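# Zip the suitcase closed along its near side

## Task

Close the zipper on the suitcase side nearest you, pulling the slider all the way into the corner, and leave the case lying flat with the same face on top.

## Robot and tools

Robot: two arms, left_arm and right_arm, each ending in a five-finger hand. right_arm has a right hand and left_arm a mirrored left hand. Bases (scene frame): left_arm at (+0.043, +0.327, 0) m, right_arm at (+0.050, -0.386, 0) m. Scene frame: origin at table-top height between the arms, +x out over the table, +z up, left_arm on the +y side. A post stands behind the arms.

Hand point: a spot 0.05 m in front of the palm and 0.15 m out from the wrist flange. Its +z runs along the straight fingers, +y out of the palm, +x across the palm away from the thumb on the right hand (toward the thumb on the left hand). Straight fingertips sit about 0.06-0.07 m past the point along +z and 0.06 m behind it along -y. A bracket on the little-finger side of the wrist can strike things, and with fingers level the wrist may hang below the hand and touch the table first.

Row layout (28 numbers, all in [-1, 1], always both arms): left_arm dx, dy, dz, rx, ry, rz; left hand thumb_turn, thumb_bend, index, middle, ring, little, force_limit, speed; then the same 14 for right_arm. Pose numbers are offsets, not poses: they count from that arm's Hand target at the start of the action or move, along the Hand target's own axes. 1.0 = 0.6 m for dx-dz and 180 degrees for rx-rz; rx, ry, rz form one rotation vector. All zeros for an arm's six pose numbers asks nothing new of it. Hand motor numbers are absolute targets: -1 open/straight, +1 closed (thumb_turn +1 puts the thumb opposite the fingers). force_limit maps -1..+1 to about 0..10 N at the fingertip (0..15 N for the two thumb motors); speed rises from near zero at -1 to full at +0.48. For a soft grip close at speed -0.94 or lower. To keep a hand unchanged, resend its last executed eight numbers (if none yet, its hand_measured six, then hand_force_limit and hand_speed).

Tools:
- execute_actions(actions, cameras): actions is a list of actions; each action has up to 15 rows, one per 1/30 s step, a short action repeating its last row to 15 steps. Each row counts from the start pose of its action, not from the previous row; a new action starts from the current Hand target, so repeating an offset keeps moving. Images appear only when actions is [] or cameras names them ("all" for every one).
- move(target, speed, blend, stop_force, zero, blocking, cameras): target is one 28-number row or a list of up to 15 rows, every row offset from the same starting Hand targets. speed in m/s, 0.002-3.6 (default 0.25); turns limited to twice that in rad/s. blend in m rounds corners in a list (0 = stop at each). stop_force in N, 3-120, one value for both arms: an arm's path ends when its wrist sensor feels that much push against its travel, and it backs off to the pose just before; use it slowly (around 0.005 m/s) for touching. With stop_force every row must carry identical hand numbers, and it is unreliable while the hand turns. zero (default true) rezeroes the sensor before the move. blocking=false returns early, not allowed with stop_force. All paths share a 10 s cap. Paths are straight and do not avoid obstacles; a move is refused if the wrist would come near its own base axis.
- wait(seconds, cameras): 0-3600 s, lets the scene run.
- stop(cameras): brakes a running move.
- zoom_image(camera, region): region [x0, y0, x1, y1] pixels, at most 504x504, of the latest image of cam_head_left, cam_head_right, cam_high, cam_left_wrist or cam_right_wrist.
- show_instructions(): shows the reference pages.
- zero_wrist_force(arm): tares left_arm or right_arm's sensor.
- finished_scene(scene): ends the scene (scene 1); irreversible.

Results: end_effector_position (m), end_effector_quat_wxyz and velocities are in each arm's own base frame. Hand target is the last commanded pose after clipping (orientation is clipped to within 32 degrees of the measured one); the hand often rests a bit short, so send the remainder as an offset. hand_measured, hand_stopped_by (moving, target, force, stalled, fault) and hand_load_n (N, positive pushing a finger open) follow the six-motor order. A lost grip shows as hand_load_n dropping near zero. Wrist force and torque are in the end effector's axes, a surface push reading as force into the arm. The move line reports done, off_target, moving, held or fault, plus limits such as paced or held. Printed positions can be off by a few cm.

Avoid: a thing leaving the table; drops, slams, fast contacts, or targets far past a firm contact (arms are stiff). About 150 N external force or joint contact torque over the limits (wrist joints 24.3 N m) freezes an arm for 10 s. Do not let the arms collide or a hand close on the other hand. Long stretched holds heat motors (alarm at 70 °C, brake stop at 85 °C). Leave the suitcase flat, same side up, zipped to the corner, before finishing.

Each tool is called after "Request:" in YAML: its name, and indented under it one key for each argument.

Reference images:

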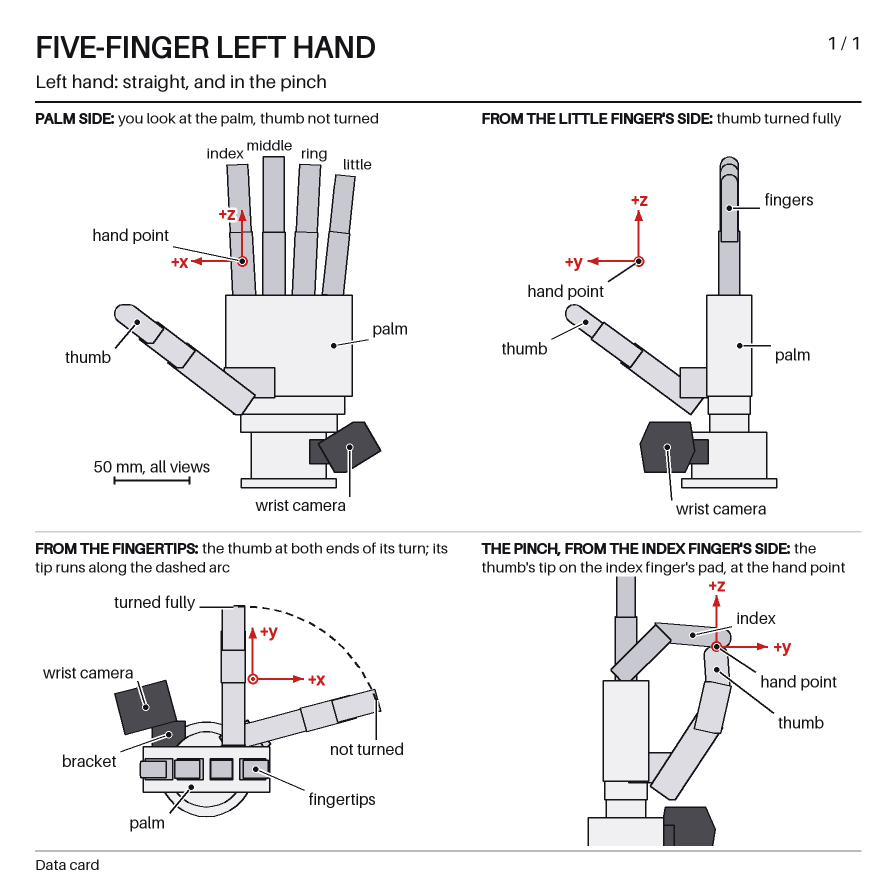

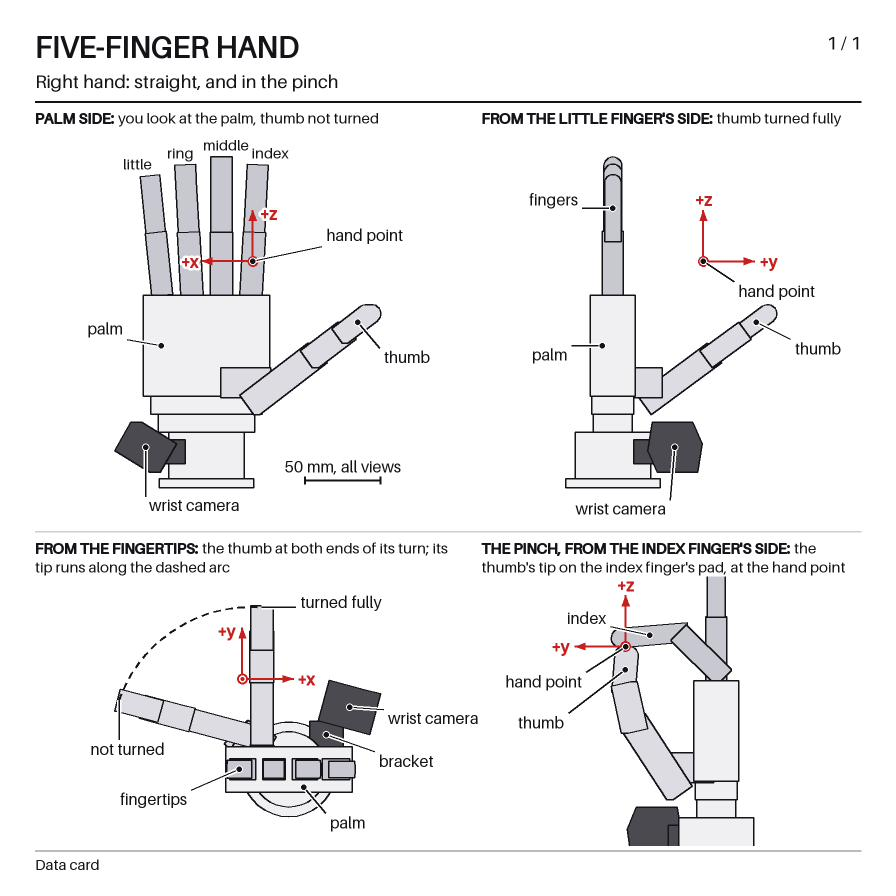

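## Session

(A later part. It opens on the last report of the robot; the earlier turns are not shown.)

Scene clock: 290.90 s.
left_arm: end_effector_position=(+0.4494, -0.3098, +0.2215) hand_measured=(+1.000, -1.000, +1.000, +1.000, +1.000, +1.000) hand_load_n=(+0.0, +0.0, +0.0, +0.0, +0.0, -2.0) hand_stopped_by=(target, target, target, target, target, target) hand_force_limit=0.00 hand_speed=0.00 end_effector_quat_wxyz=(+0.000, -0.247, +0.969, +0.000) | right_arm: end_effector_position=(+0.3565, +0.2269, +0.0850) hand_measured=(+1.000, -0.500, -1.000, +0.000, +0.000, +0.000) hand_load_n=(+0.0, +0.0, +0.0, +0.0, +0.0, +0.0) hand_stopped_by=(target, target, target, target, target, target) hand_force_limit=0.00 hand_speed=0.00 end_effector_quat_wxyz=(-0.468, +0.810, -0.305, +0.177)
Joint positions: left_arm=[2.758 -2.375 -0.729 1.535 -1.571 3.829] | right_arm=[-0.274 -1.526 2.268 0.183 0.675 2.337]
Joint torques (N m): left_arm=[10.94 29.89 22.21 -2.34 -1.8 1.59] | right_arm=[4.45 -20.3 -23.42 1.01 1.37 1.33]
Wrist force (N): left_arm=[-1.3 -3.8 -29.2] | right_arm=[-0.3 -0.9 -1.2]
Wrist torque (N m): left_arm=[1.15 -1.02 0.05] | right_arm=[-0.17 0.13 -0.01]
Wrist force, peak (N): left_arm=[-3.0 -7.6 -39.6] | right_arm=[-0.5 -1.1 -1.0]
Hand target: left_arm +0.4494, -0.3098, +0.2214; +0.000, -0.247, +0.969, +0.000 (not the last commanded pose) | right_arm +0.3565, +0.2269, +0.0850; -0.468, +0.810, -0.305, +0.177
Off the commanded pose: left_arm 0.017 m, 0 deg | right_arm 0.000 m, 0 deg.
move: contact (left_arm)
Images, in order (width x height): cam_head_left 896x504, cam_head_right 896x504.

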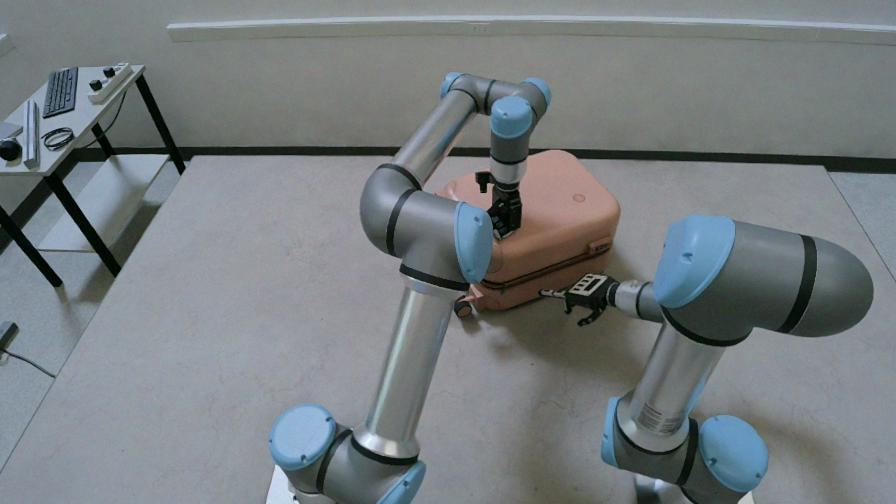

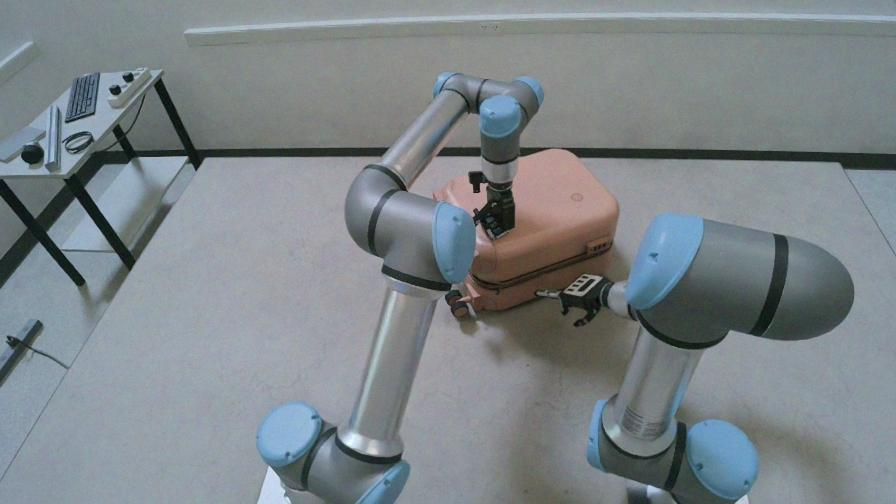

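Request:
move:
  target: [0,0,0,0,0,0,1,-1,1,1,1,1,0,0,-0.0467,-0.0423,0.0733,0,0,0,1,-0.5,-1,0,0,0,0,0]
  speed: 0.08

Request:
move:
  target: [0,0,0,0,0,0,1,-1,1,1,1,1,0,0,0.0114,-0.0157,0.0271,0,0,0,1,-0.5,-1,0,0,0,0,0]
  speed: 0.01
  stop_force: 8
  cameras: ["cam_head_left","cam_right_wrist"]

Request:
zoom_image:
  camera: "cam_head_left"
  region: [480, 260, 530, 310]

Scene clock: 292.93 s.
left_arm: end_effector_position=(+0.4494, -0.3098, +0.2215) hand_measured=(+1.000, -1.000, +1.000, +1.000, +1.000, +1.000) hand_load_n=(+0.0, +0.0, +0.0, +0.0, -0.5, -2.0) hand_stopped_by=(target, target, target, target, target, target) hand_force_limit=0.00 hand_speed=0.00 end_effector_quat_wxyz=(+0.000, -0.247, +0.969, +0.000) | right_arm: end_effector_position=(+0.3690, +0.2835, +0.0850) hand_measured=(+1.000, -0.500, -1.000, +0.000, +0.000, +0.000) hand_load_n=(+0.0, +0.0, -0.5, +0.0, +0.0, +0.0) hand_stopped_by=(target, target, target, target, target, target) hand_force_limit=0.00 hand_speed=0.00 end_effector_quat_wxyz=(-0.468, +0.810, -0.305, +0.177)
Joint positions: left_arm=[2.758 -2.375 -0.729 1.535 -1.571 3.829] | right_arm=[-0.038 -1.502 2.196 0.045 0.835 2.591]
Joint torques (N m): left_arm=[11.05 18.14 22.11 -1.88 -1.52 1.61] | right_arm=[5.48 -23.96 -4.34 1.64 -2.59 1.09]
Wrist force (N): left_arm=[-1.5 -3.9 -29.5] | right_arm=[-0.3 -0.6 -0.9]
Wrist torque (N m): left_arm=[1.15 -1.00 0.05] | right_arm=[-0.16 0.10 0.08]
Wrist force, peak (N): left_arm=[-1.5 -3.9 -29.5] | right_arm=[0.2 -0.5 -1.7]
Hand target: left_arm +0.4494, -0.3098, +0.2214; +0.000, -0.247, +0.969, +0.000 | right_arm +0.3690, +0.2836, +0.0850; -0.468, +0.810, -0.305, +0.177
Off the commanded pose: left_arm 0.000 m, 0 deg | right_arm 0.000 m, 0 deg.
move: done

Scene clock: 294.80 s.
left_arm: end_effector_position=(+0.4494, -0.3098, +0.2214) hand_measured=(+1.000, -1.000, +1.000, +1.000, +1.000, +1.000) hand_load_n=(+0.0, +0.0, +0.0, +0.0, +0.0, -2.0) hand_stopped_by=(target, target, target, target, target, target) hand_force_limit=0.00 hand_speed=0.00 end_effector_quat_wxyz=(+0.000, -0.247, +0.969, +0.000) | right_arm: end_effector_position=(+0.3774, +0.2882, +0.0850) hand_measured=(+1.000, -0.500, -1.000, +0.000, +0.000, +0.000) hand_load_n=(+0.0, +0.0, -4.5, +0.0, +0.0, +0.0) hand_stopped_by=(target, target, target, target, target, target) hand_force_limit=0.00 hand_speed=0.00 end_effector_quat_wxyz=(-0.468, +0.810, -0.305, +0.177)
Joint positions: left_arm=[2.758 -2.375 -0.729 1.535 -1.571 3.829] | right_arm=[-0.02 -1.482 2.17 0.039 0.849 2.607]
Joint torques (N m): left_arm=[11.22 19.57 21.76 -1.38 -1.52 1.61] | right_arm=[-8.31 -26.09 -6.18 1.24 -3.04 -1.21]
Wrist force (N): left_arm=[-0.8 -3.6 -29.5] | right_arm=[-3.4 3.6 -5.8]
Wrist torque (N m): left_arm=[1.17 -1.07 0.06] | right_arm=[0.32 0.20 -0.12]
Wrist force, peak (N): left_arm=[-1.3 -4.1 -29.9] | right_arm=[-5.4 4.2 -8.0]
Hand target: left_arm +0.4494, -0.3098, +0.2214; +0.000, -0.247, +0.969, +0.000 | right_arm +0.3774, +0.2882, +0.0850; -0.468, +0.810, -0.305, +0.177 (not the last commanded pose)
Off the commanded pose: left_arm 0.000 m, 0 deg | right_arm 0.010 m, 0 deg.
move: contact (right_arm)

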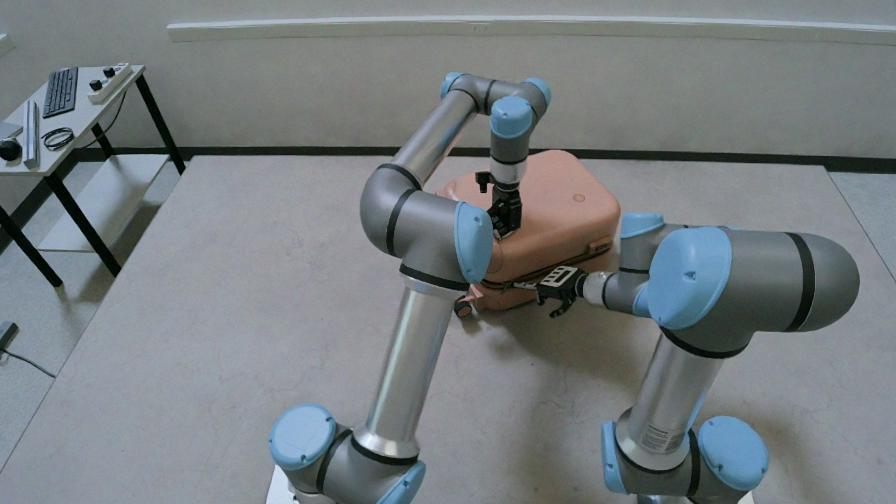

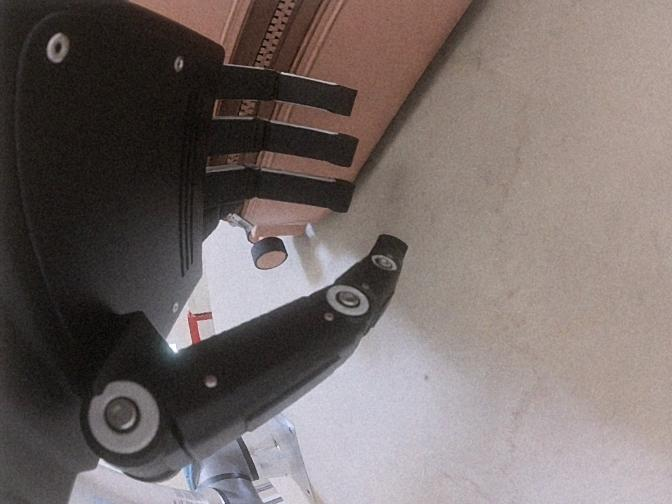

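Scaled by 10.080 from the camera's image (finer frame: 1280x720).

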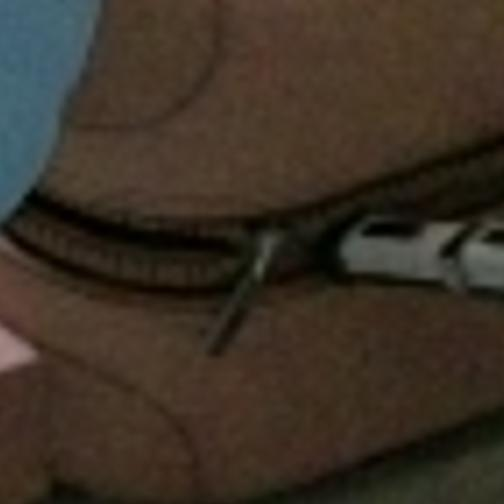

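Request:
move:
  target: [0,0,0,0,0,0,1,-1,1,1,1,1,0,0,-0.0339,-0.0071,0.0122,0,0,0,1,-0.5,-1,0,0,0,0,0]
  speed: 0.012
  stop_force: 25
  cameras: ["cam_head_left"]

Request:
zoom_image:
  camera: "cam_head_left"
  region: [480, 260, 530, 310]

Scene clock: 297.90 s.
left_arm: end_effector_position=(+0.4494, -0.3098, +0.2214) hand_measured=(+1.000, -1.000, +1.000, +1.000, +1.000, +1.000) hand_load_n=(+0.0, +0.0, +0.0, +0.0, +0.0, -2.0) hand_stopped_by=(target, target, target, target, target, target) hand_force_limit=0.00 hand_speed=0.00 end_effector_quat_wxyz=(+0.000, -0.247, +0.969, +0.000) | right_arm: end_effector_position=(+0.3677, +0.3080, +0.0850) hand_measured=(+1.000, -0.500, -0.998, +0.000, +0.000, +0.000) hand_load_n=(+0.0, +0.0, -13.5, +0.0, +0.0, +0.0) hand_stopped_by=(target, target, target, target, target, target) hand_force_limit=0.00 hand_speed=0.00 end_effector_quat_wxyz=(-0.468, +0.810, -0.305, +0.177)
Joint positions: left_arm=[2.758 -2.375 -0.729 1.535 -1.571 3.829] | right_arm=[0.053 -1.492 2.174 0.007 0.904 2.669]
Joint torques (N m): left_arm=[10.54 24.62 20.26 -0.8 2.57 1.61] | right_arm=[-7.5 -18.55 -12.34 0.24 -4.16 -0.94]
Wrist force (N): left_arm=[-3.9 1.0 -28.8] | right_arm=[-1.9 11.9 -5.8]
Wrist torque (N m): left_arm=[1.32 -0.90 -0.18] | right_arm=[0.52 0.34 0.05]
Wrist force, peak (N): left_arm=[-1.4 -4.1 -30.5] | right_arm=[-2.1 12.1 -5.6]
Hand target: left_arm +0.4494, -0.3098, +0.2214; +0.000, -0.247, +0.969, +0.000 | right_arm +0.3677, +0.3080, +0.0850; -0.468, +0.810, -0.305, +0.177
Off the commanded pose: left_arm 0.000 m, 0 deg | right_arm 0.000 m, 0 deg.
move: done

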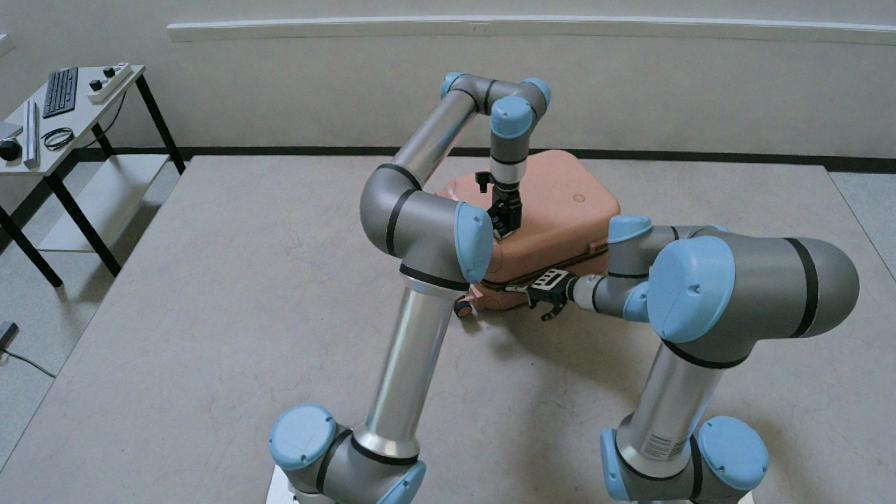

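Scaled by 10.080 from the camera's image (finer frame: 1280x720).

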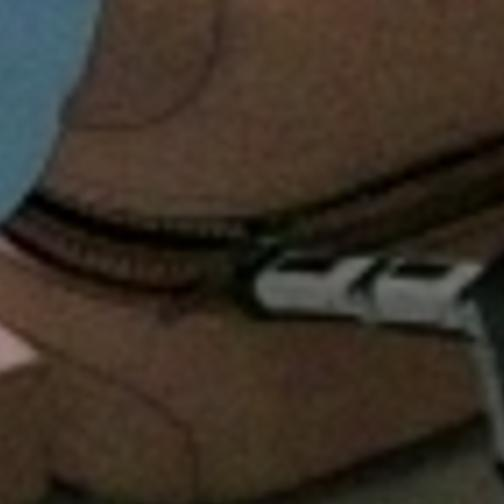

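Request:
move:
  target:
    - [0,0,0,0,0,0,1,-1,1,1,1,1,0,0,-0.0399,0.0115,-0.1198,0,0,0,1,-0.5,-1,0,0,0,0,0]
    - [0,0,0,0,0,0,1,-1,1,1,1,1,0,0,0.015,-0.0145,-0.158,0.2209,-0.2209,-0.6178,1,-0.5,-1,-1,-1,-1,0,0]
  speed: 0.2
  blend: [0.01,0]
  cameras: ["cam_head_left","cam_high","cam_right_wrist"]

Scene clock: 308.73 s.
left_arm: end_effector_position=(+0.4494, -0.3098, +0.2214) hand_measured=(+1.000, -1.000, +1.000, +1.000, +1.000, +1.000) hand_load_n=(+0.0, +0.0, -0.5, +0.0, +0.0, -2.0) hand_stopped_by=(target, target, target, target, target, target) hand_force_limit=0.00 hand_speed=0.00 end_effector_quat_wxyz=(+0.000, -0.247, +0.969, +0.000) | right_arm: end_effector_position=(+0.3230, +0.2437, +0.1399) hand_measured=(+1.000, -0.500, -1.000, -1.000, -1.000, -1.000) hand_load_n=(+0.0, +0.0, +0.0, +0.0, +0.0, +0.0) hand_stopped_by=(target, target, target, target, target, target) hand_force_limit=0.00 hand_speed=0.00 end_effector_quat_wxyz=(-0.393, +0.536, +0.681, +0.309)
Joint positions: left_arm=[2.758 -2.375 -0.729 1.535 -1.571 3.829] | right_arm=[-0.331 -1.203 2.227 1.295 0.752 -0.906]
Joint torques (N m): left_arm=[3.58 37.68 16.61 0.96 2.53 1.44] | right_arm=[-8.72 -11.74 2.48 1.93 -2.79 -1.16]
Wrist force (N): left_arm=[-4.1 1.1 -29.3] | right_arm=[-1.0 -1.9 -0.6]
Wrist torque (N m): left_arm=[1.38 -0.90 -0.20] | right_arm=[-0.42 0.18 -0.14]
Wrist force, peak (N): left_arm=[-4.0 1.0 -29.6] | right_arm=[-2.1 12.1 -5.7]
Hand target: left_arm +0.4494, -0.3098, +0.2214; +0.000, -0.247, +0.969, +0.000 | right_arm +0.3230, +0.2437, +0.1399; -0.393, +0.536, +0.681, +0.309
Off the commanded pose: left_arm 0.000 m, 0 deg | right_arm 0.000 m, 0 deg.
move: done

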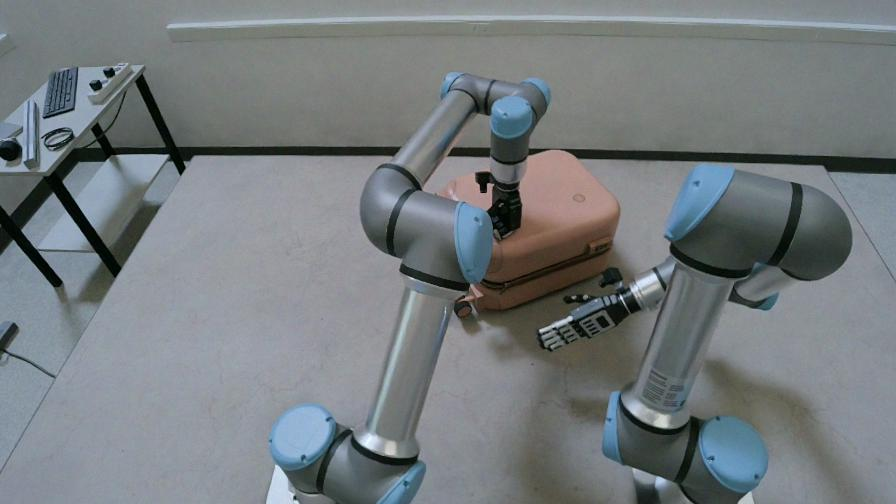

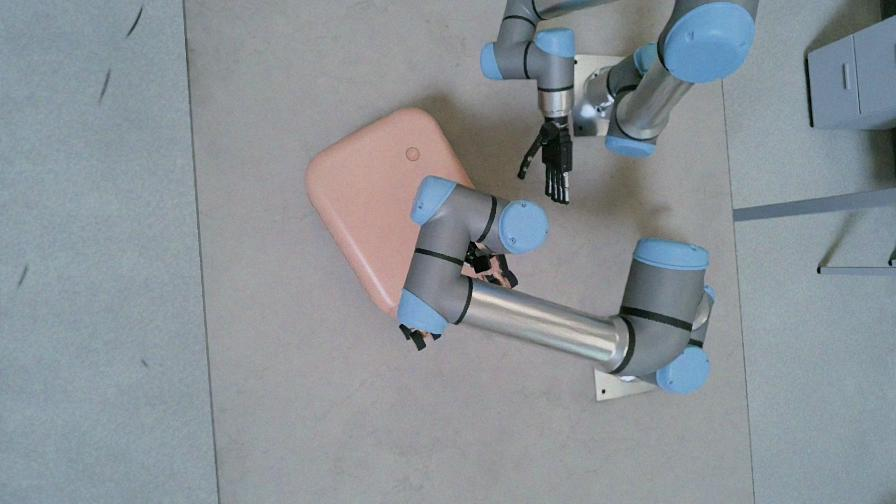

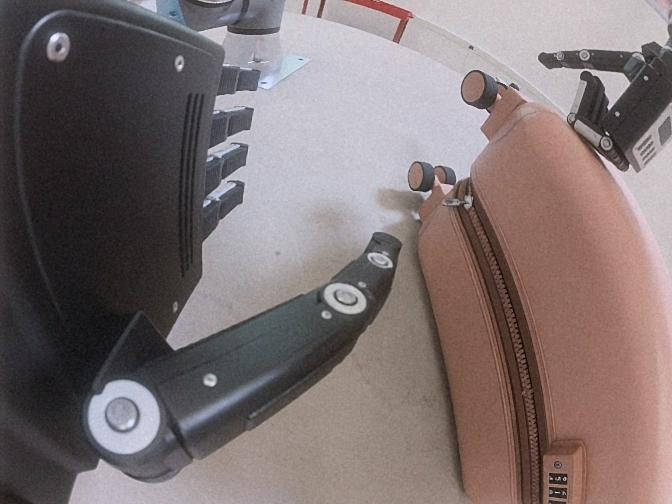

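Excellent view. Zoom on the slider.

Request:
zoom_image:
  camera: "cam_right_wrist"
  region: [400, 150, 540, 290]

Scaled by 3.600 from the camera's image (finer frame: 960x720).

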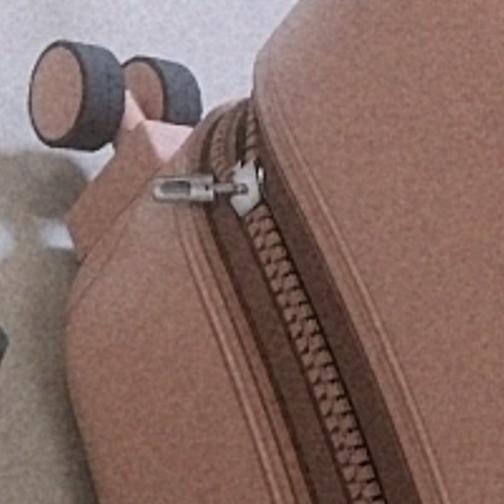

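Request:
move:
  target: [0,0,0,0,0,0,1,-1,1,1,1,1,0,0,0.0018,0.0793,0.1032,0,0,0,1,-0.5,-1,-1,-1,-1,0,0]
  speed: 0.1
  cameras: ["cam_right_wrist","cam_head_left"]

Request:
zoom_image:
  camera: "cam_right_wrist"
  region: [370, 170, 530, 330]

Scene clock: 311.37 s.
left_arm: end_effector_position=(+0.4494, -0.3098, +0.2214) hand_measured=(+1.000, -1.000, +1.000, +1.000, +1.000, +1.000) hand_load_n=(+0.0, +0.0, +0.0, +0.0, +0.0, -2.0) hand_stopped_by=(target, target, target, target, target, target) hand_force_limit=0.00 hand_speed=0.00 end_effector_quat_wxyz=(+0.000, -0.247, +0.969, +0.000) | right_arm: end_effector_position=(+0.3566, +0.3075, +0.1099) hand_measured=(+1.000, -0.500, -1.000, -1.000, -1.000, -1.000) hand_load_n=(+0.5, +0.0, +0.0, +0.0, +0.0, +0.0) hand_stopped_by=(target, target, target, target, target, target) hand_force_limit=0.00 hand_speed=0.00 end_effector_quat_wxyz=(-0.393, +0.536, +0.681, +0.310)
Joint positions: left_arm=[2.758 -2.375 -0.729 1.535 -1.571 3.829] | right_arm=[-0.105 -1.08 2.059 1.117 0.616 -0.618]
Joint torques (N m): left_arm=[2.55 41.09 16.08 0.92 2.61 1.47] | right_arm=[3.51 -29.05 -3.21 3.11 1.33 0.9]
Wrist force (N): left_arm=[-3.7 0.8 -29.3] | right_arm=[-0.7 -1.7 -1.0]
Wrist torque (N m): left_arm=[1.32 -0.97 -0.16] | right_arm=[-0.32 0.17 -0.08]
Wrist force, peak (N): left_arm=[-4.3 0.8 -29.6] | right_arm=[-0.9 -2.3 -1.5]
Hand target: left_arm +0.4494, -0.3098, +0.2214; +0.000, -0.247, +0.969, +0.000 | right_arm +0.3566, +0.3075, +0.1099; -0.393, +0.536, +0.681, +0.309
Off the commanded pose: left_arm 0.000 m, 0 deg | right_arm 0.000 m, 0 deg.
move: done
Images, in order (width x height): cam_head_left 896x504, cam_right_wrist 672x504.

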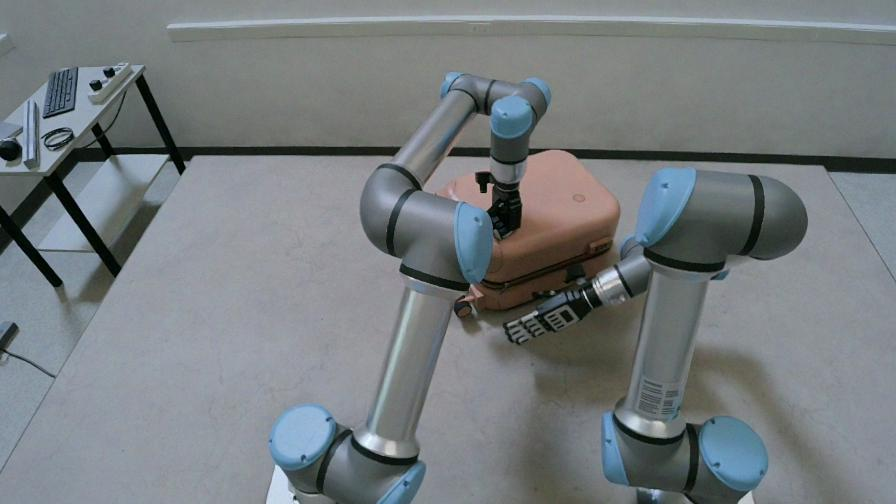

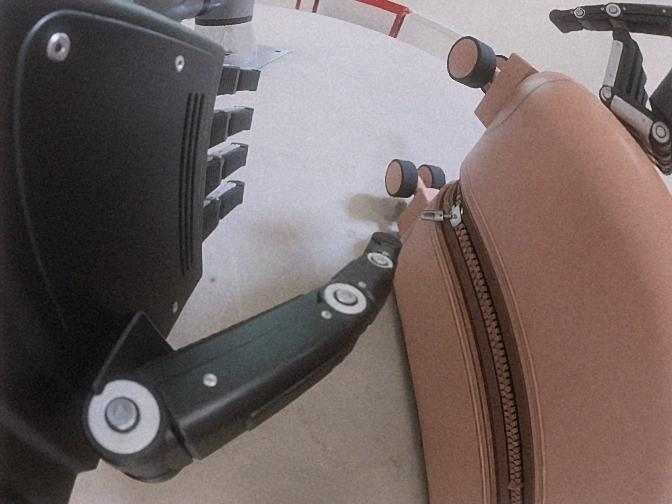

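Scaled by 3.150 from the camera's image (finer frame: 960x720).

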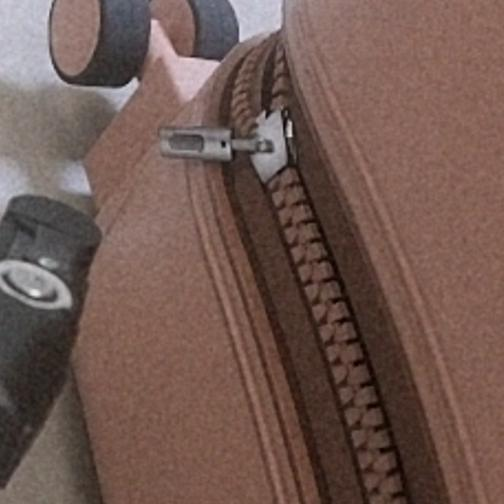

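Request:
execute_actions:
  actions: []
  cameras: ["all"]

Scene clock: 313.60 s.
left_arm: end_effector_position=(+0.4494, -0.3098, +0.2215) hand_measured=(+1.000, -1.000, +1.000, +1.000, +1.000, +1.000) hand_load_n=(+0.0, +0.0, +0.0, +0.0, +0.0, -2.0) hand_stopped_by=(target, target, target, target, target, target) hand_force_limit=0.00 hand_speed=0.00 end_effector_quat_wxyz=(+0.000, -0.247, +0.969, +0.000) | right_arm: end_effector_position=(+0.3566, +0.3075, +0.1099) hand_measured=(+1.000, -0.500, -1.000, -1.000, -1.000, -1.000) hand_load_n=(+0.5, +0.5, +0.0, +0.0, +0.0, +0.0) hand_stopped_by=(target, target, target, target, target, target) hand_force_limit=0.00 hand_speed=0.00 end_effector_quat_wxyz=(-0.393, +0.536, +0.681, +0.309)
Joint positions: left_arm=[2.758 -2.375 -0.729 1.535 -1.571 3.829] | right_arm=[-0.105 -1.08 2.059 1.117 0.616 -0.618]
Joint velocities: within noise
Joint torques (N m): left_arm=[1.52 40.39 15.74 0.99 2.58 1.4] | right_arm=[7.21 -34.3 -4.51 1.7 0.85 1.74]
Wrist force (N): left_arm=[-3.7 0.7 -29.4] | right_arm=[-0.7 -1.9 -0.8]
Wrist torque (N m): left_arm=[1.32 -0.97 -0.15] | right_arm=[-0.36 0.16 -0.09]
Wrist force, peak (N): left_arm=[-4.2 1.1 -29.6] | right_arm=[-0.8 -1.9 -1.0]
Hand target: left_arm +0.4494, -0.3098, +0.2214; +0.000, -0.247, +0.969, +0.000 | right_arm +0.3566, +0.3075, +0.1099; -0.393, +0.536, +0.681, +0.309
Off the commanded pose: left_arm 0.000 m, 0 deg | right_arm 0.000 m, 0 deg.

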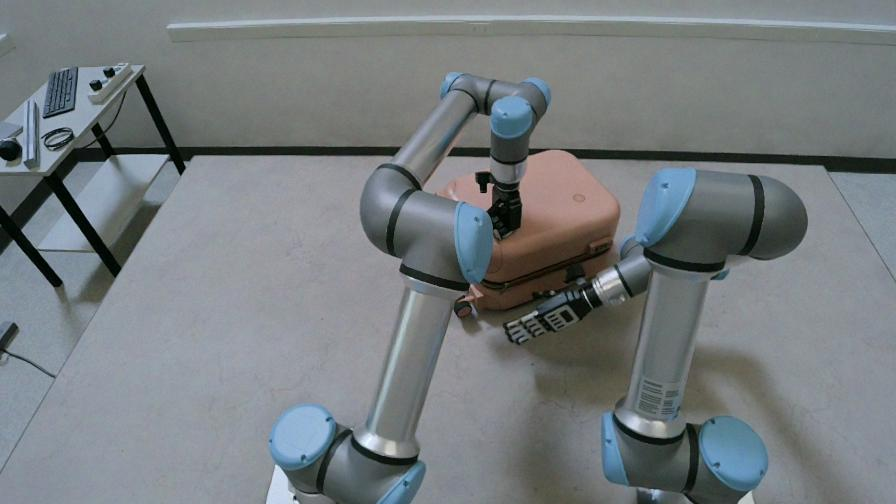

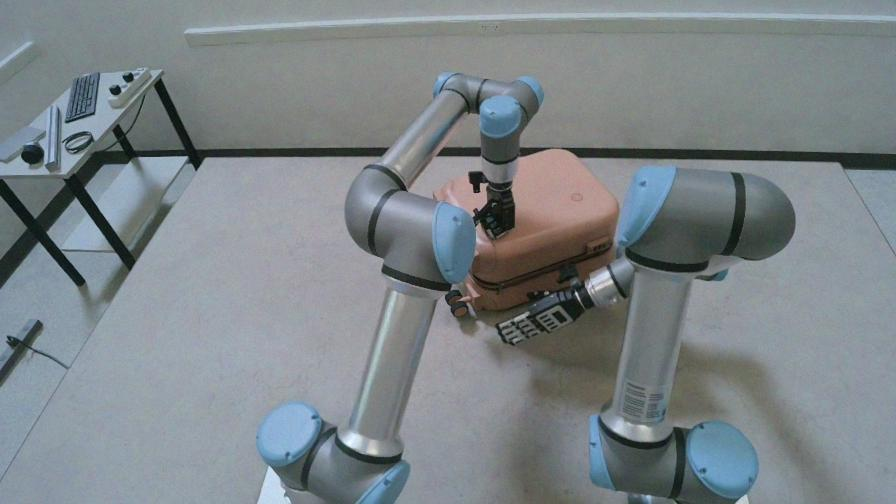

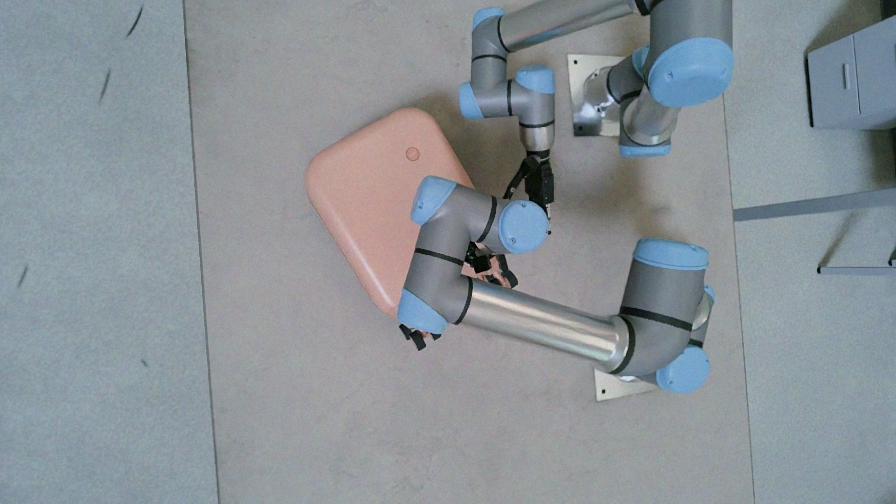

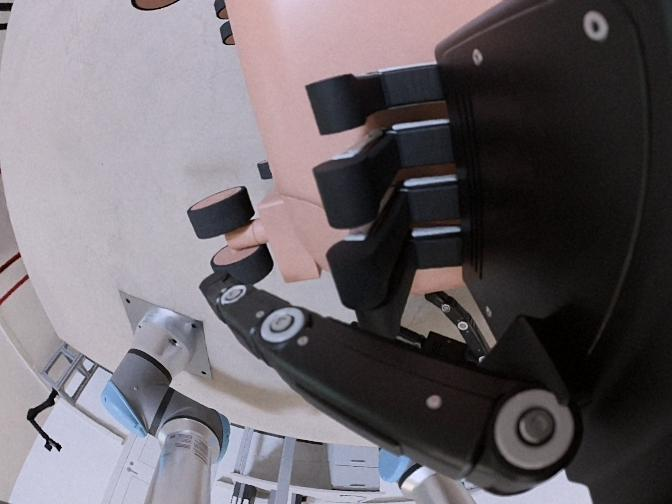

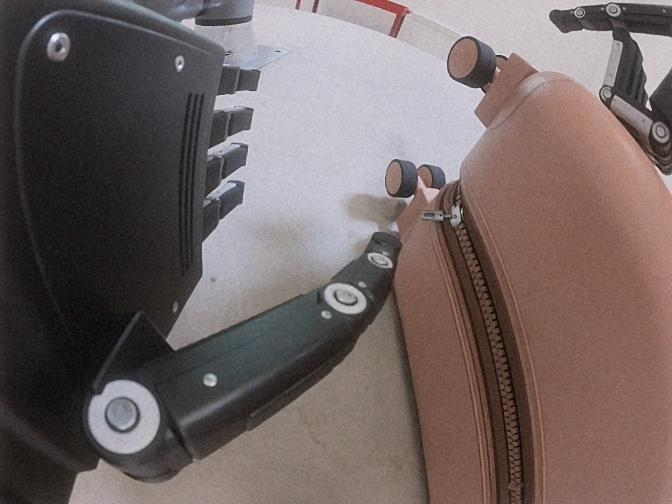

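Request:
zoom_image:
  camera: "cam_right_wrist"
  region: [400, 160, 540, 265]

Request:
zoom_image:
  camera: "cam_head_left"
  region: [470, 250, 570, 325]

Scaled by 3.600 from the camera's image (finer frame: 960x720).

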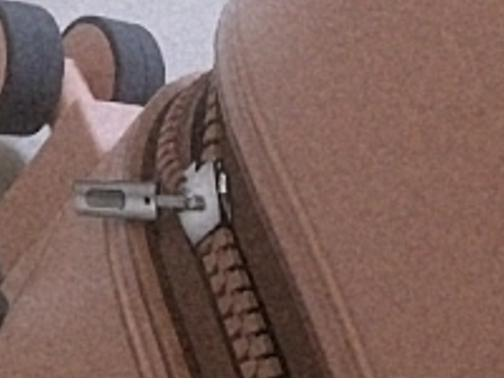

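Scaled by 5.040 from the camera's image (finer frame: 1280x720).

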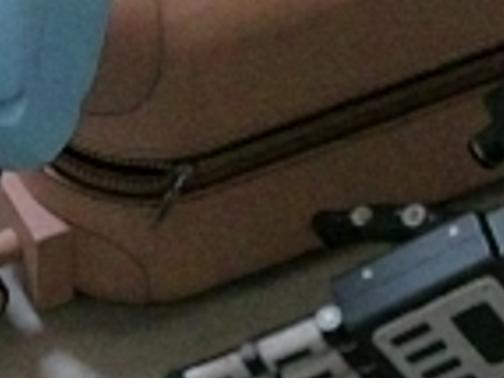

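Request:
move:
  target: [0,0,0,0,0,0,1,-1,1,1,1,1,0,0,-0.0124,-0.0039,0.0239,-0.0267,0.1388,0.0084,1,-0.2,-0.1,-0.1,-1,-1,0,0]
  speed: 0.1
  cameras: ["cam_right_wrist","cam_head_left"]

Scene clock: 325.93 s.
left_arm: end_effector_position=(+0.4494, -0.3098, +0.2215) hand_measured=(+1.000, -1.000, +1.000, +1.000, +1.000, +1.000) hand_load_n=(+0.0, +0.0, +0.0, +0.0, +0.0, -2.0) hand_stopped_by=(target, target, target, target, target, target) hand_force_limit=0.00 hand_speed=0.00 end_effector_quat_wxyz=(+0.000, -0.247, +0.969, +0.000) | right_arm: end_effector_position=(+0.3527, +0.3147, +0.0971) hand_measured=(+1.000, -0.200, -0.100, -0.100, -1.000, -1.000) hand_load_n=(+0.5, +0.0, +0.0, +0.0, +0.0, -0.5) hand_stopped_by=(target, target, target, target, target, target) hand_force_limit=0.00 hand_speed=0.00 end_effector_quat_wxyz=(+0.504, -0.486, -0.568, -0.432)
Joint positions: left_arm=[2.758 -2.375 -0.729 1.535 -1.571 3.829] | right_arm=[-0.217 -0.755 2.247 1.33 0.389 -1.275]
Joint torques (N m): left_arm=[-2.36 41.01 13.21 1.03 2.52 1.43] | right_arm=[-0.95 -27.56 -0.72 1.9 -0.67 -0.43]
Wrist force (N): left_arm=[-4.0 1.0 -29.3] | right_arm=[0.6 -1.1 -1.1]
Wrist torque (N m): left_arm=[1.35 -0.91 -0.18] | right_arm=[-0.23 -0.10 -0.02]
Wrist force, peak (N): left_arm=[-4.1 1.1 -29.6] | right_arm=[2.3 0.9 -1.7]
Hand target: left_arm +0.4494, -0.3098, +0.2214; +0.000, -0.247, +0.969, +0.000 | right_arm +0.3527, +0.3147, +0.0971; +0.504, -0.486, -0.568, -0.432 (not the last commanded pose)
Off the commanded pose: left_arm 0.000 m, 0 deg | right_arm 0.001 m, 2 deg.
FORCE FAULT: contact force on the right arm reached its limit, and that arm stopped. The contact can be on any part of that arm, not only on its tool. That arm's remaining commands of this call were not run. That arm is still stopped at the end of this call. That arm stays stopped for about 10 more seconds. Until then a move that you send moves the other arm only, and its call returns only when the move has ended. Once the stop has ended, the next robot result says so. If the stop ends while you think or write, that arm runs what you send next, counted from a new Hand target: where the arm stands when the stop ends. While its stop runs, that arm, its gripper or tool too, takes no new command. Until it ends, the stop uses up actions while you think or wait. An arm that is not stopped still takes commands.
move: fault (right_arm)
Images, in order (width x height): cam_head_left 896x504, cam_right_wrist 672x504.

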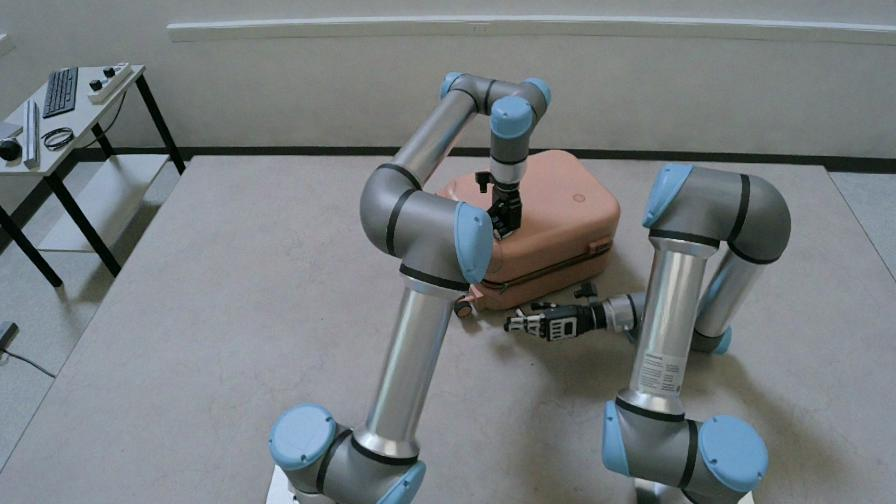

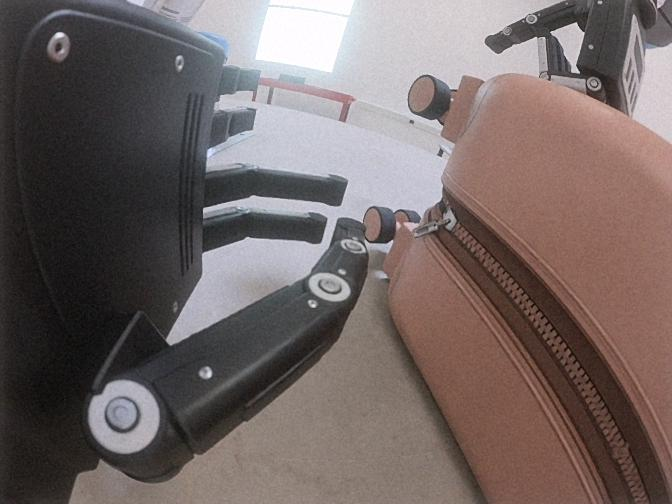

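Request:
wait:
  seconds: 7

Scene clock: 333.73 s.
left_arm: end_effector_position=(+0.4494, -0.3098, +0.2215) hand_measured=(+1.000, -1.000, +1.000, +1.000, +1.000, +1.000) hand_load_n=(+0.0, +0.0, +0.0, +0.0, +0.0, -2.0) hand_stopped_by=(target, target, target, target, target, target) hand_force_limit=0.00 hand_speed=0.00 end_effector_quat_wxyz=(+0.000, -0.247, +0.969, +0.000) | right_arm: end_effector_position=(+0.3527, +0.3147, +0.0971) hand_measured=(+1.000, -0.200, -0.100, -0.100, -1.000, -1.000) hand_load_n=(+0.5, +0.0, +0.0, +0.0, +0.0, +0.0) hand_stopped_by=(target, target, target, target, target, target) hand_force_limit=0.00 hand_speed=0.00 end_effector_quat_wxyz=(+0.504, -0.486, -0.568, -0.432)
Joint positions: left_arm=[2.758 -2.375 -0.729 1.535 -1.571 3.829] | right_arm=[-0.217 -0.755 2.247 1.33 0.389 -1.275]
Joint torques (N m): left_arm=[-6.8 41.35 10.23 1.05 2.47 1.23] | right_arm=[-1.09 -27.86 -2.18 1.75 -0.62 -0.48]
Wrist force (N): left_arm=[-4.1 0.9 -29.5] | right_arm=[0.7 -0.7 -1.1]
Wrist torque (N m): left_arm=[1.35 -0.92 -0.19] | right_arm=[-0.15 -0.13 0.00]
Wrist force, peak (N): left_arm=[-4.1 1.0 -29.8] | right_arm=[0.9 -1.1 -1.4]
Hand target: left_arm +0.4494, -0.3098, +0.2214; +0.000, -0.247, +0.969, +0.000 | right_arm +0.3527, +0.3147, +0.0971; +0.504, -0.486, -0.568, -0.432 (not the last commanded pose)
Off the commanded pose: left_arm 0.000 m, 0 deg | right_arm 0.001 m, 2 deg.
FORCE FAULT, CONTINUED: the right arm was still stopped when this call began, by the force fault that an earlier result reported. Since the last result the stop counts as 15 of the actions that you can send in this scene. That arm is still stopped at the end of this call. That arm stays stopped for about 2 more seconds. If the stop ends while you think or write, that arm runs what you send next, counted from a new Hand target: where the arm stands when the stop ends. While its stop runs, that arm, its gripper or tool too, takes no new command.
wait: 7.00 s; at rest from the start

Request:
wait:
  seconds: 2

Request:
move:
  target: [0,0,0,0,0,0,1,-1,1,1,1,1,0,0,0.0083,0,-0.001,0,-0.0458,0,1,-0.2,-0.1,-0.1,-1,-1,0,0]
  speed: 0.05
  cameras: ["cam_right_wrist"]

Scene clock: 336.40 s.
left_arm: end_effector_position=(+0.4494, -0.3098, +0.2215) hand_measured=(+1.000, -1.000, +1.000, +1.000, +1.000, +1.000) hand_load_n=(+0.0, +0.0, +0.0, +0.0, +0.0, -2.0) hand_stopped_by=(target, target, target, target, target, target) hand_force_limit=0.00 hand_speed=0.00 end_effector_quat_wxyz=(+0.000, -0.247, +0.969, +0.000) | right_arm: end_effector_position=(+0.3527, +0.3147, +0.0971) hand_measured=(+1.000, -0.200, -0.100, -0.100, -1.000, -1.000) hand_load_n=(+0.5, +0.0, +0.0, +0.0, +0.0, +0.0) hand_stopped_by=(target, target, target, target, target, target) hand_force_limit=0.00 hand_speed=0.00 end_effector_quat_wxyz=(+0.504, -0.486, -0.568, -0.432)
Joint positions: left_arm=[2.758 -2.375 -0.729 1.535 -1.571 3.829] | right_arm=[-0.217 -0.755 2.247 1.33 0.389 -1.275]
Joint torques (N m): left_arm=[-7.64 40.6 9.24 0.99 2.57 1.15] | right_arm=[-1.27 -28.14 -1.41 2.13 -0.54 -0.56]
Wrist force (N): left_arm=[-4.0 0.9 -29.3] | right_arm=[0.7 -0.8 -1.1]
Wrist torque (N m): left_arm=[1.34 -0.92 -0.18] | right_arm=[-0.18 -0.12 -0.01]
Wrist force, peak (N): left_arm=[-4.1 0.8 -29.7] | right_arm=[1.0 -1.0 -1.2]
Hand target: left_arm +0.4494, -0.3098, +0.2214; +0.000, -0.247, +0.969, +0.000 | right_arm +0.3527, +0.3147, +0.0971; +0.504, -0.486, -0.568, -0.432 (not the last commanded pose)
Off the commanded pose: left_arm 0.000 m, 0 deg | right_arm 0.001 m, 2 deg.
FORCE FAULT, CONTINUED: the right arm's stop, for the force fault that an earlier result reported, is over. The rest of the stop counts as 4 of the actions that you can send in this scene. That arm's target is now where it stood when the stop ended, not its last command. That arm accepts commands again.
wait: 2.00 s; at rest from the start

Scene clock: 338.23 s.
left_arm: end_effector_position=(+0.4494, -0.3098, +0.2215) hand_measured=(+1.000, -1.000, +1.000, +1.000, +1.000, +1.000) hand_load_n=(+0.0, +0.0, +0.0, +0.0, +0.0, -2.0) hand_stopped_by=(target, target, target, target, target, target) hand_force_limit=0.00 hand_speed=0.00 end_effector_quat_wxyz=(+0.000, -0.247, +0.969, +0.000) | right_arm: end_effector_position=(+0.3527, +0.3147, +0.1021) hand_measured=(+1.000, -0.200, -0.100, -0.100, -1.000, -1.000) hand_load_n=(+0.0, +0.0, +0.0, +0.0, +0.0, +0.0) hand_stopped_by=(target, target, target, target, target, target) hand_force_limit=0.00 hand_speed=0.00 end_effector_quat_wxyz=(-0.461, +0.516, +0.603, +0.396)
Joint positions: left_arm=[2.758 -2.375 -0.729 1.535 -1.571 3.829] | right_arm=[-0.183 -0.903 2.19 1.17 0.424 -0.933]
Joint torques (N m): left_arm=[-7.47 40.66 8.15 1.01 2.45 1.18] | right_arm=[-7.79 -19.17 5.76 3.92 -3.44 -0.43]
Wrist force (N): left_arm=[-4.0 0.9 -29.2] | right_arm=[0.5 -0.6 -1.2]
Wrist torque (N m): left_arm=[1.33 -0.93 -0.18] | right_arm=[-0.17 -0.09 0.06]
Wrist force, peak (N): left_arm=[-4.1 0.7 -29.6] | right_arm=[0.5 -1.0 -1.4]
Hand target: left_arm +0.4494, -0.3098, +0.2214; +0.000, -0.247, +0.969, +0.000 | right_arm +0.3527, +0.3147, +0.1021; -0.462, +0.516, +0.603, +0.396
Off the commanded pose: left_arm 0.000 m, 0 deg | right_arm 0.000 m, 0 deg.
move: done

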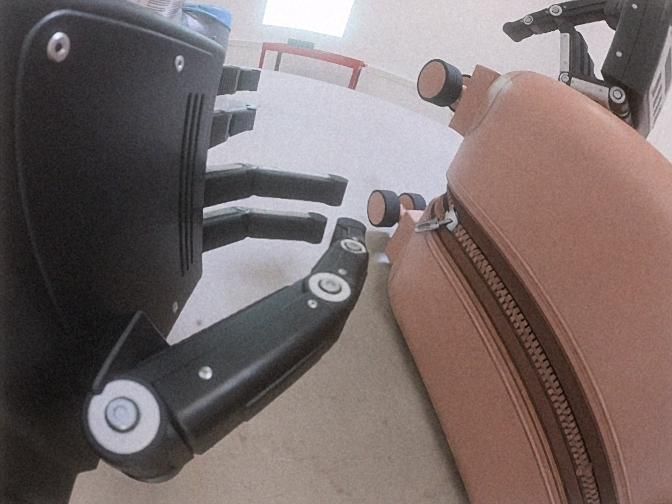

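Request:
zoom_image:
  camera: "cam_right_wrist"
  region: [290, 150, 500, 307]

Scaled by 2.400 from the camera's image (finer frame: 960x720).

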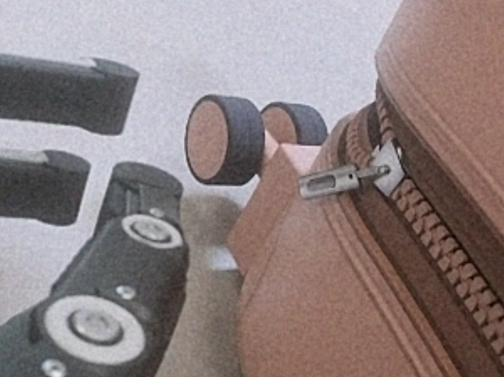

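Request:
move:
  target: [0,0,0,0,0,0,1,-1,1,1,1,1,0,0,0,0.1038,0.0313,0,0,0,1,-0.2,-0.3,-0.3,-1,-1,0,0]
  speed: 0.06
  stop_force: 12
  cameras: ["cam_right_wrist","cam_head_left"]

Request:
zoom_image:
  camera: "cam_right_wrist"
  region: [310, 150, 520, 307]

Scene clock: 344.63 s.
left_arm: end_effector_position=(+0.4494, -0.3098, +0.2215) hand_measured=(+1.000, -1.000, +1.000, +1.000, +1.000, +1.000) hand_load_n=(+0.0, +0.0, +0.0, +0.0, +0.0, -2.0) hand_stopped_by=(target, target, target, target, target, target) hand_force_limit=0.00 hand_speed=0.00 end_effector_quat_wxyz=(+0.000, -0.247, +0.969, +0.000) | right_arm: end_effector_position=(+0.4114, +0.3422, +0.0973) hand_measured=(+1.000, -0.200, -0.300, -0.300, -1.000, -1.000) hand_load_n=(+0.0, +0.0, +0.0, +0.0, +0.0, +0.0) hand_stopped_by=(target, target, target, target, target, target) hand_force_limit=0.00 hand_speed=0.00 end_effector_quat_wxyz=(-0.462, +0.516, +0.603, +0.396)
Joint positions: left_arm=[2.758 -2.375 -0.729 1.535 -1.571 3.829] | right_arm=[-0.081 -0.843 1.963 1.163 0.351 -0.745]
Joint torques (N m): left_arm=[-6.88 41.05 6.24 0.96 2.43 1.11] | right_arm=[-9.25 -40.68 1.9 4.07 1.56 -0.07]
Wrist force (N): left_arm=[-3.9 0.8 -29.6] | right_arm=[0.3 -0.7 -1.1]
Wrist torque (N m): left_arm=[1.34 -0.95 -0.16] | right_arm=[-0.17 -0.09 0.02]
Wrist force, peak (N): left_arm=[-4.1 1.0 -29.7] | right_arm=[0.1 -1.8 -1.0]
Hand target: left_arm +0.4494, -0.3098, +0.2214; +0.000, -0.247, +0.969, +0.000 | right_arm +0.4114, +0.3422, +0.0973; -0.462, +0.516, +0.603, +0.396
Off the commanded pose: left_arm 0.000 m, 0 deg | right_arm 0.000 m, 0 deg.
move: done
Images, in order (width x height): cam_head_left 896x504, cam_right_wrist 672x504.

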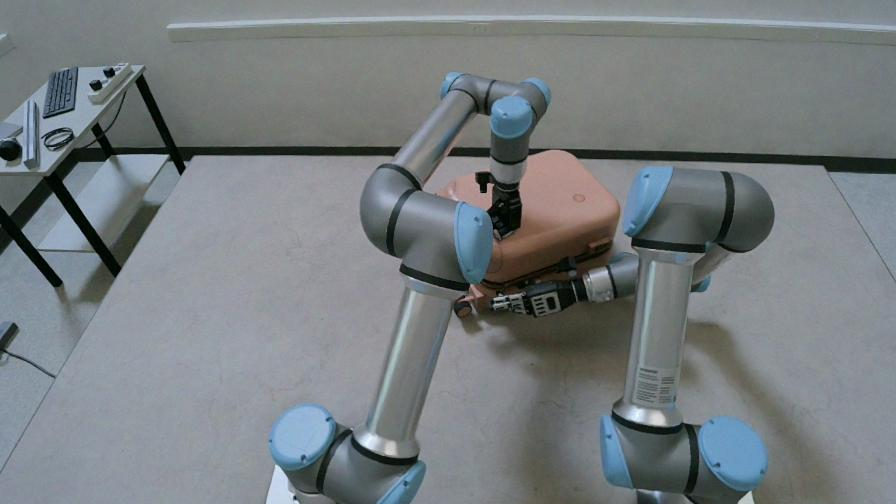

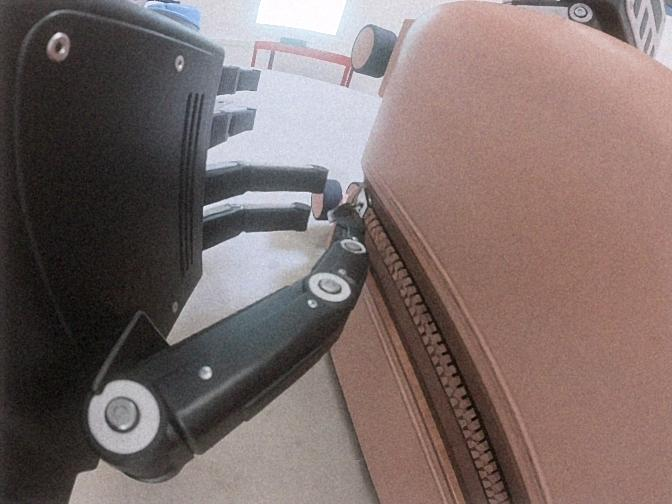

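Scaled by 2.400 from the camera's image (finer frame: 960x720).

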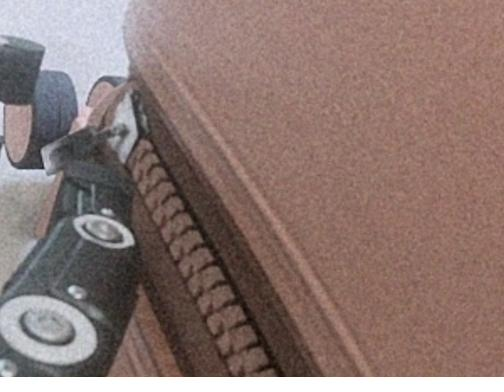

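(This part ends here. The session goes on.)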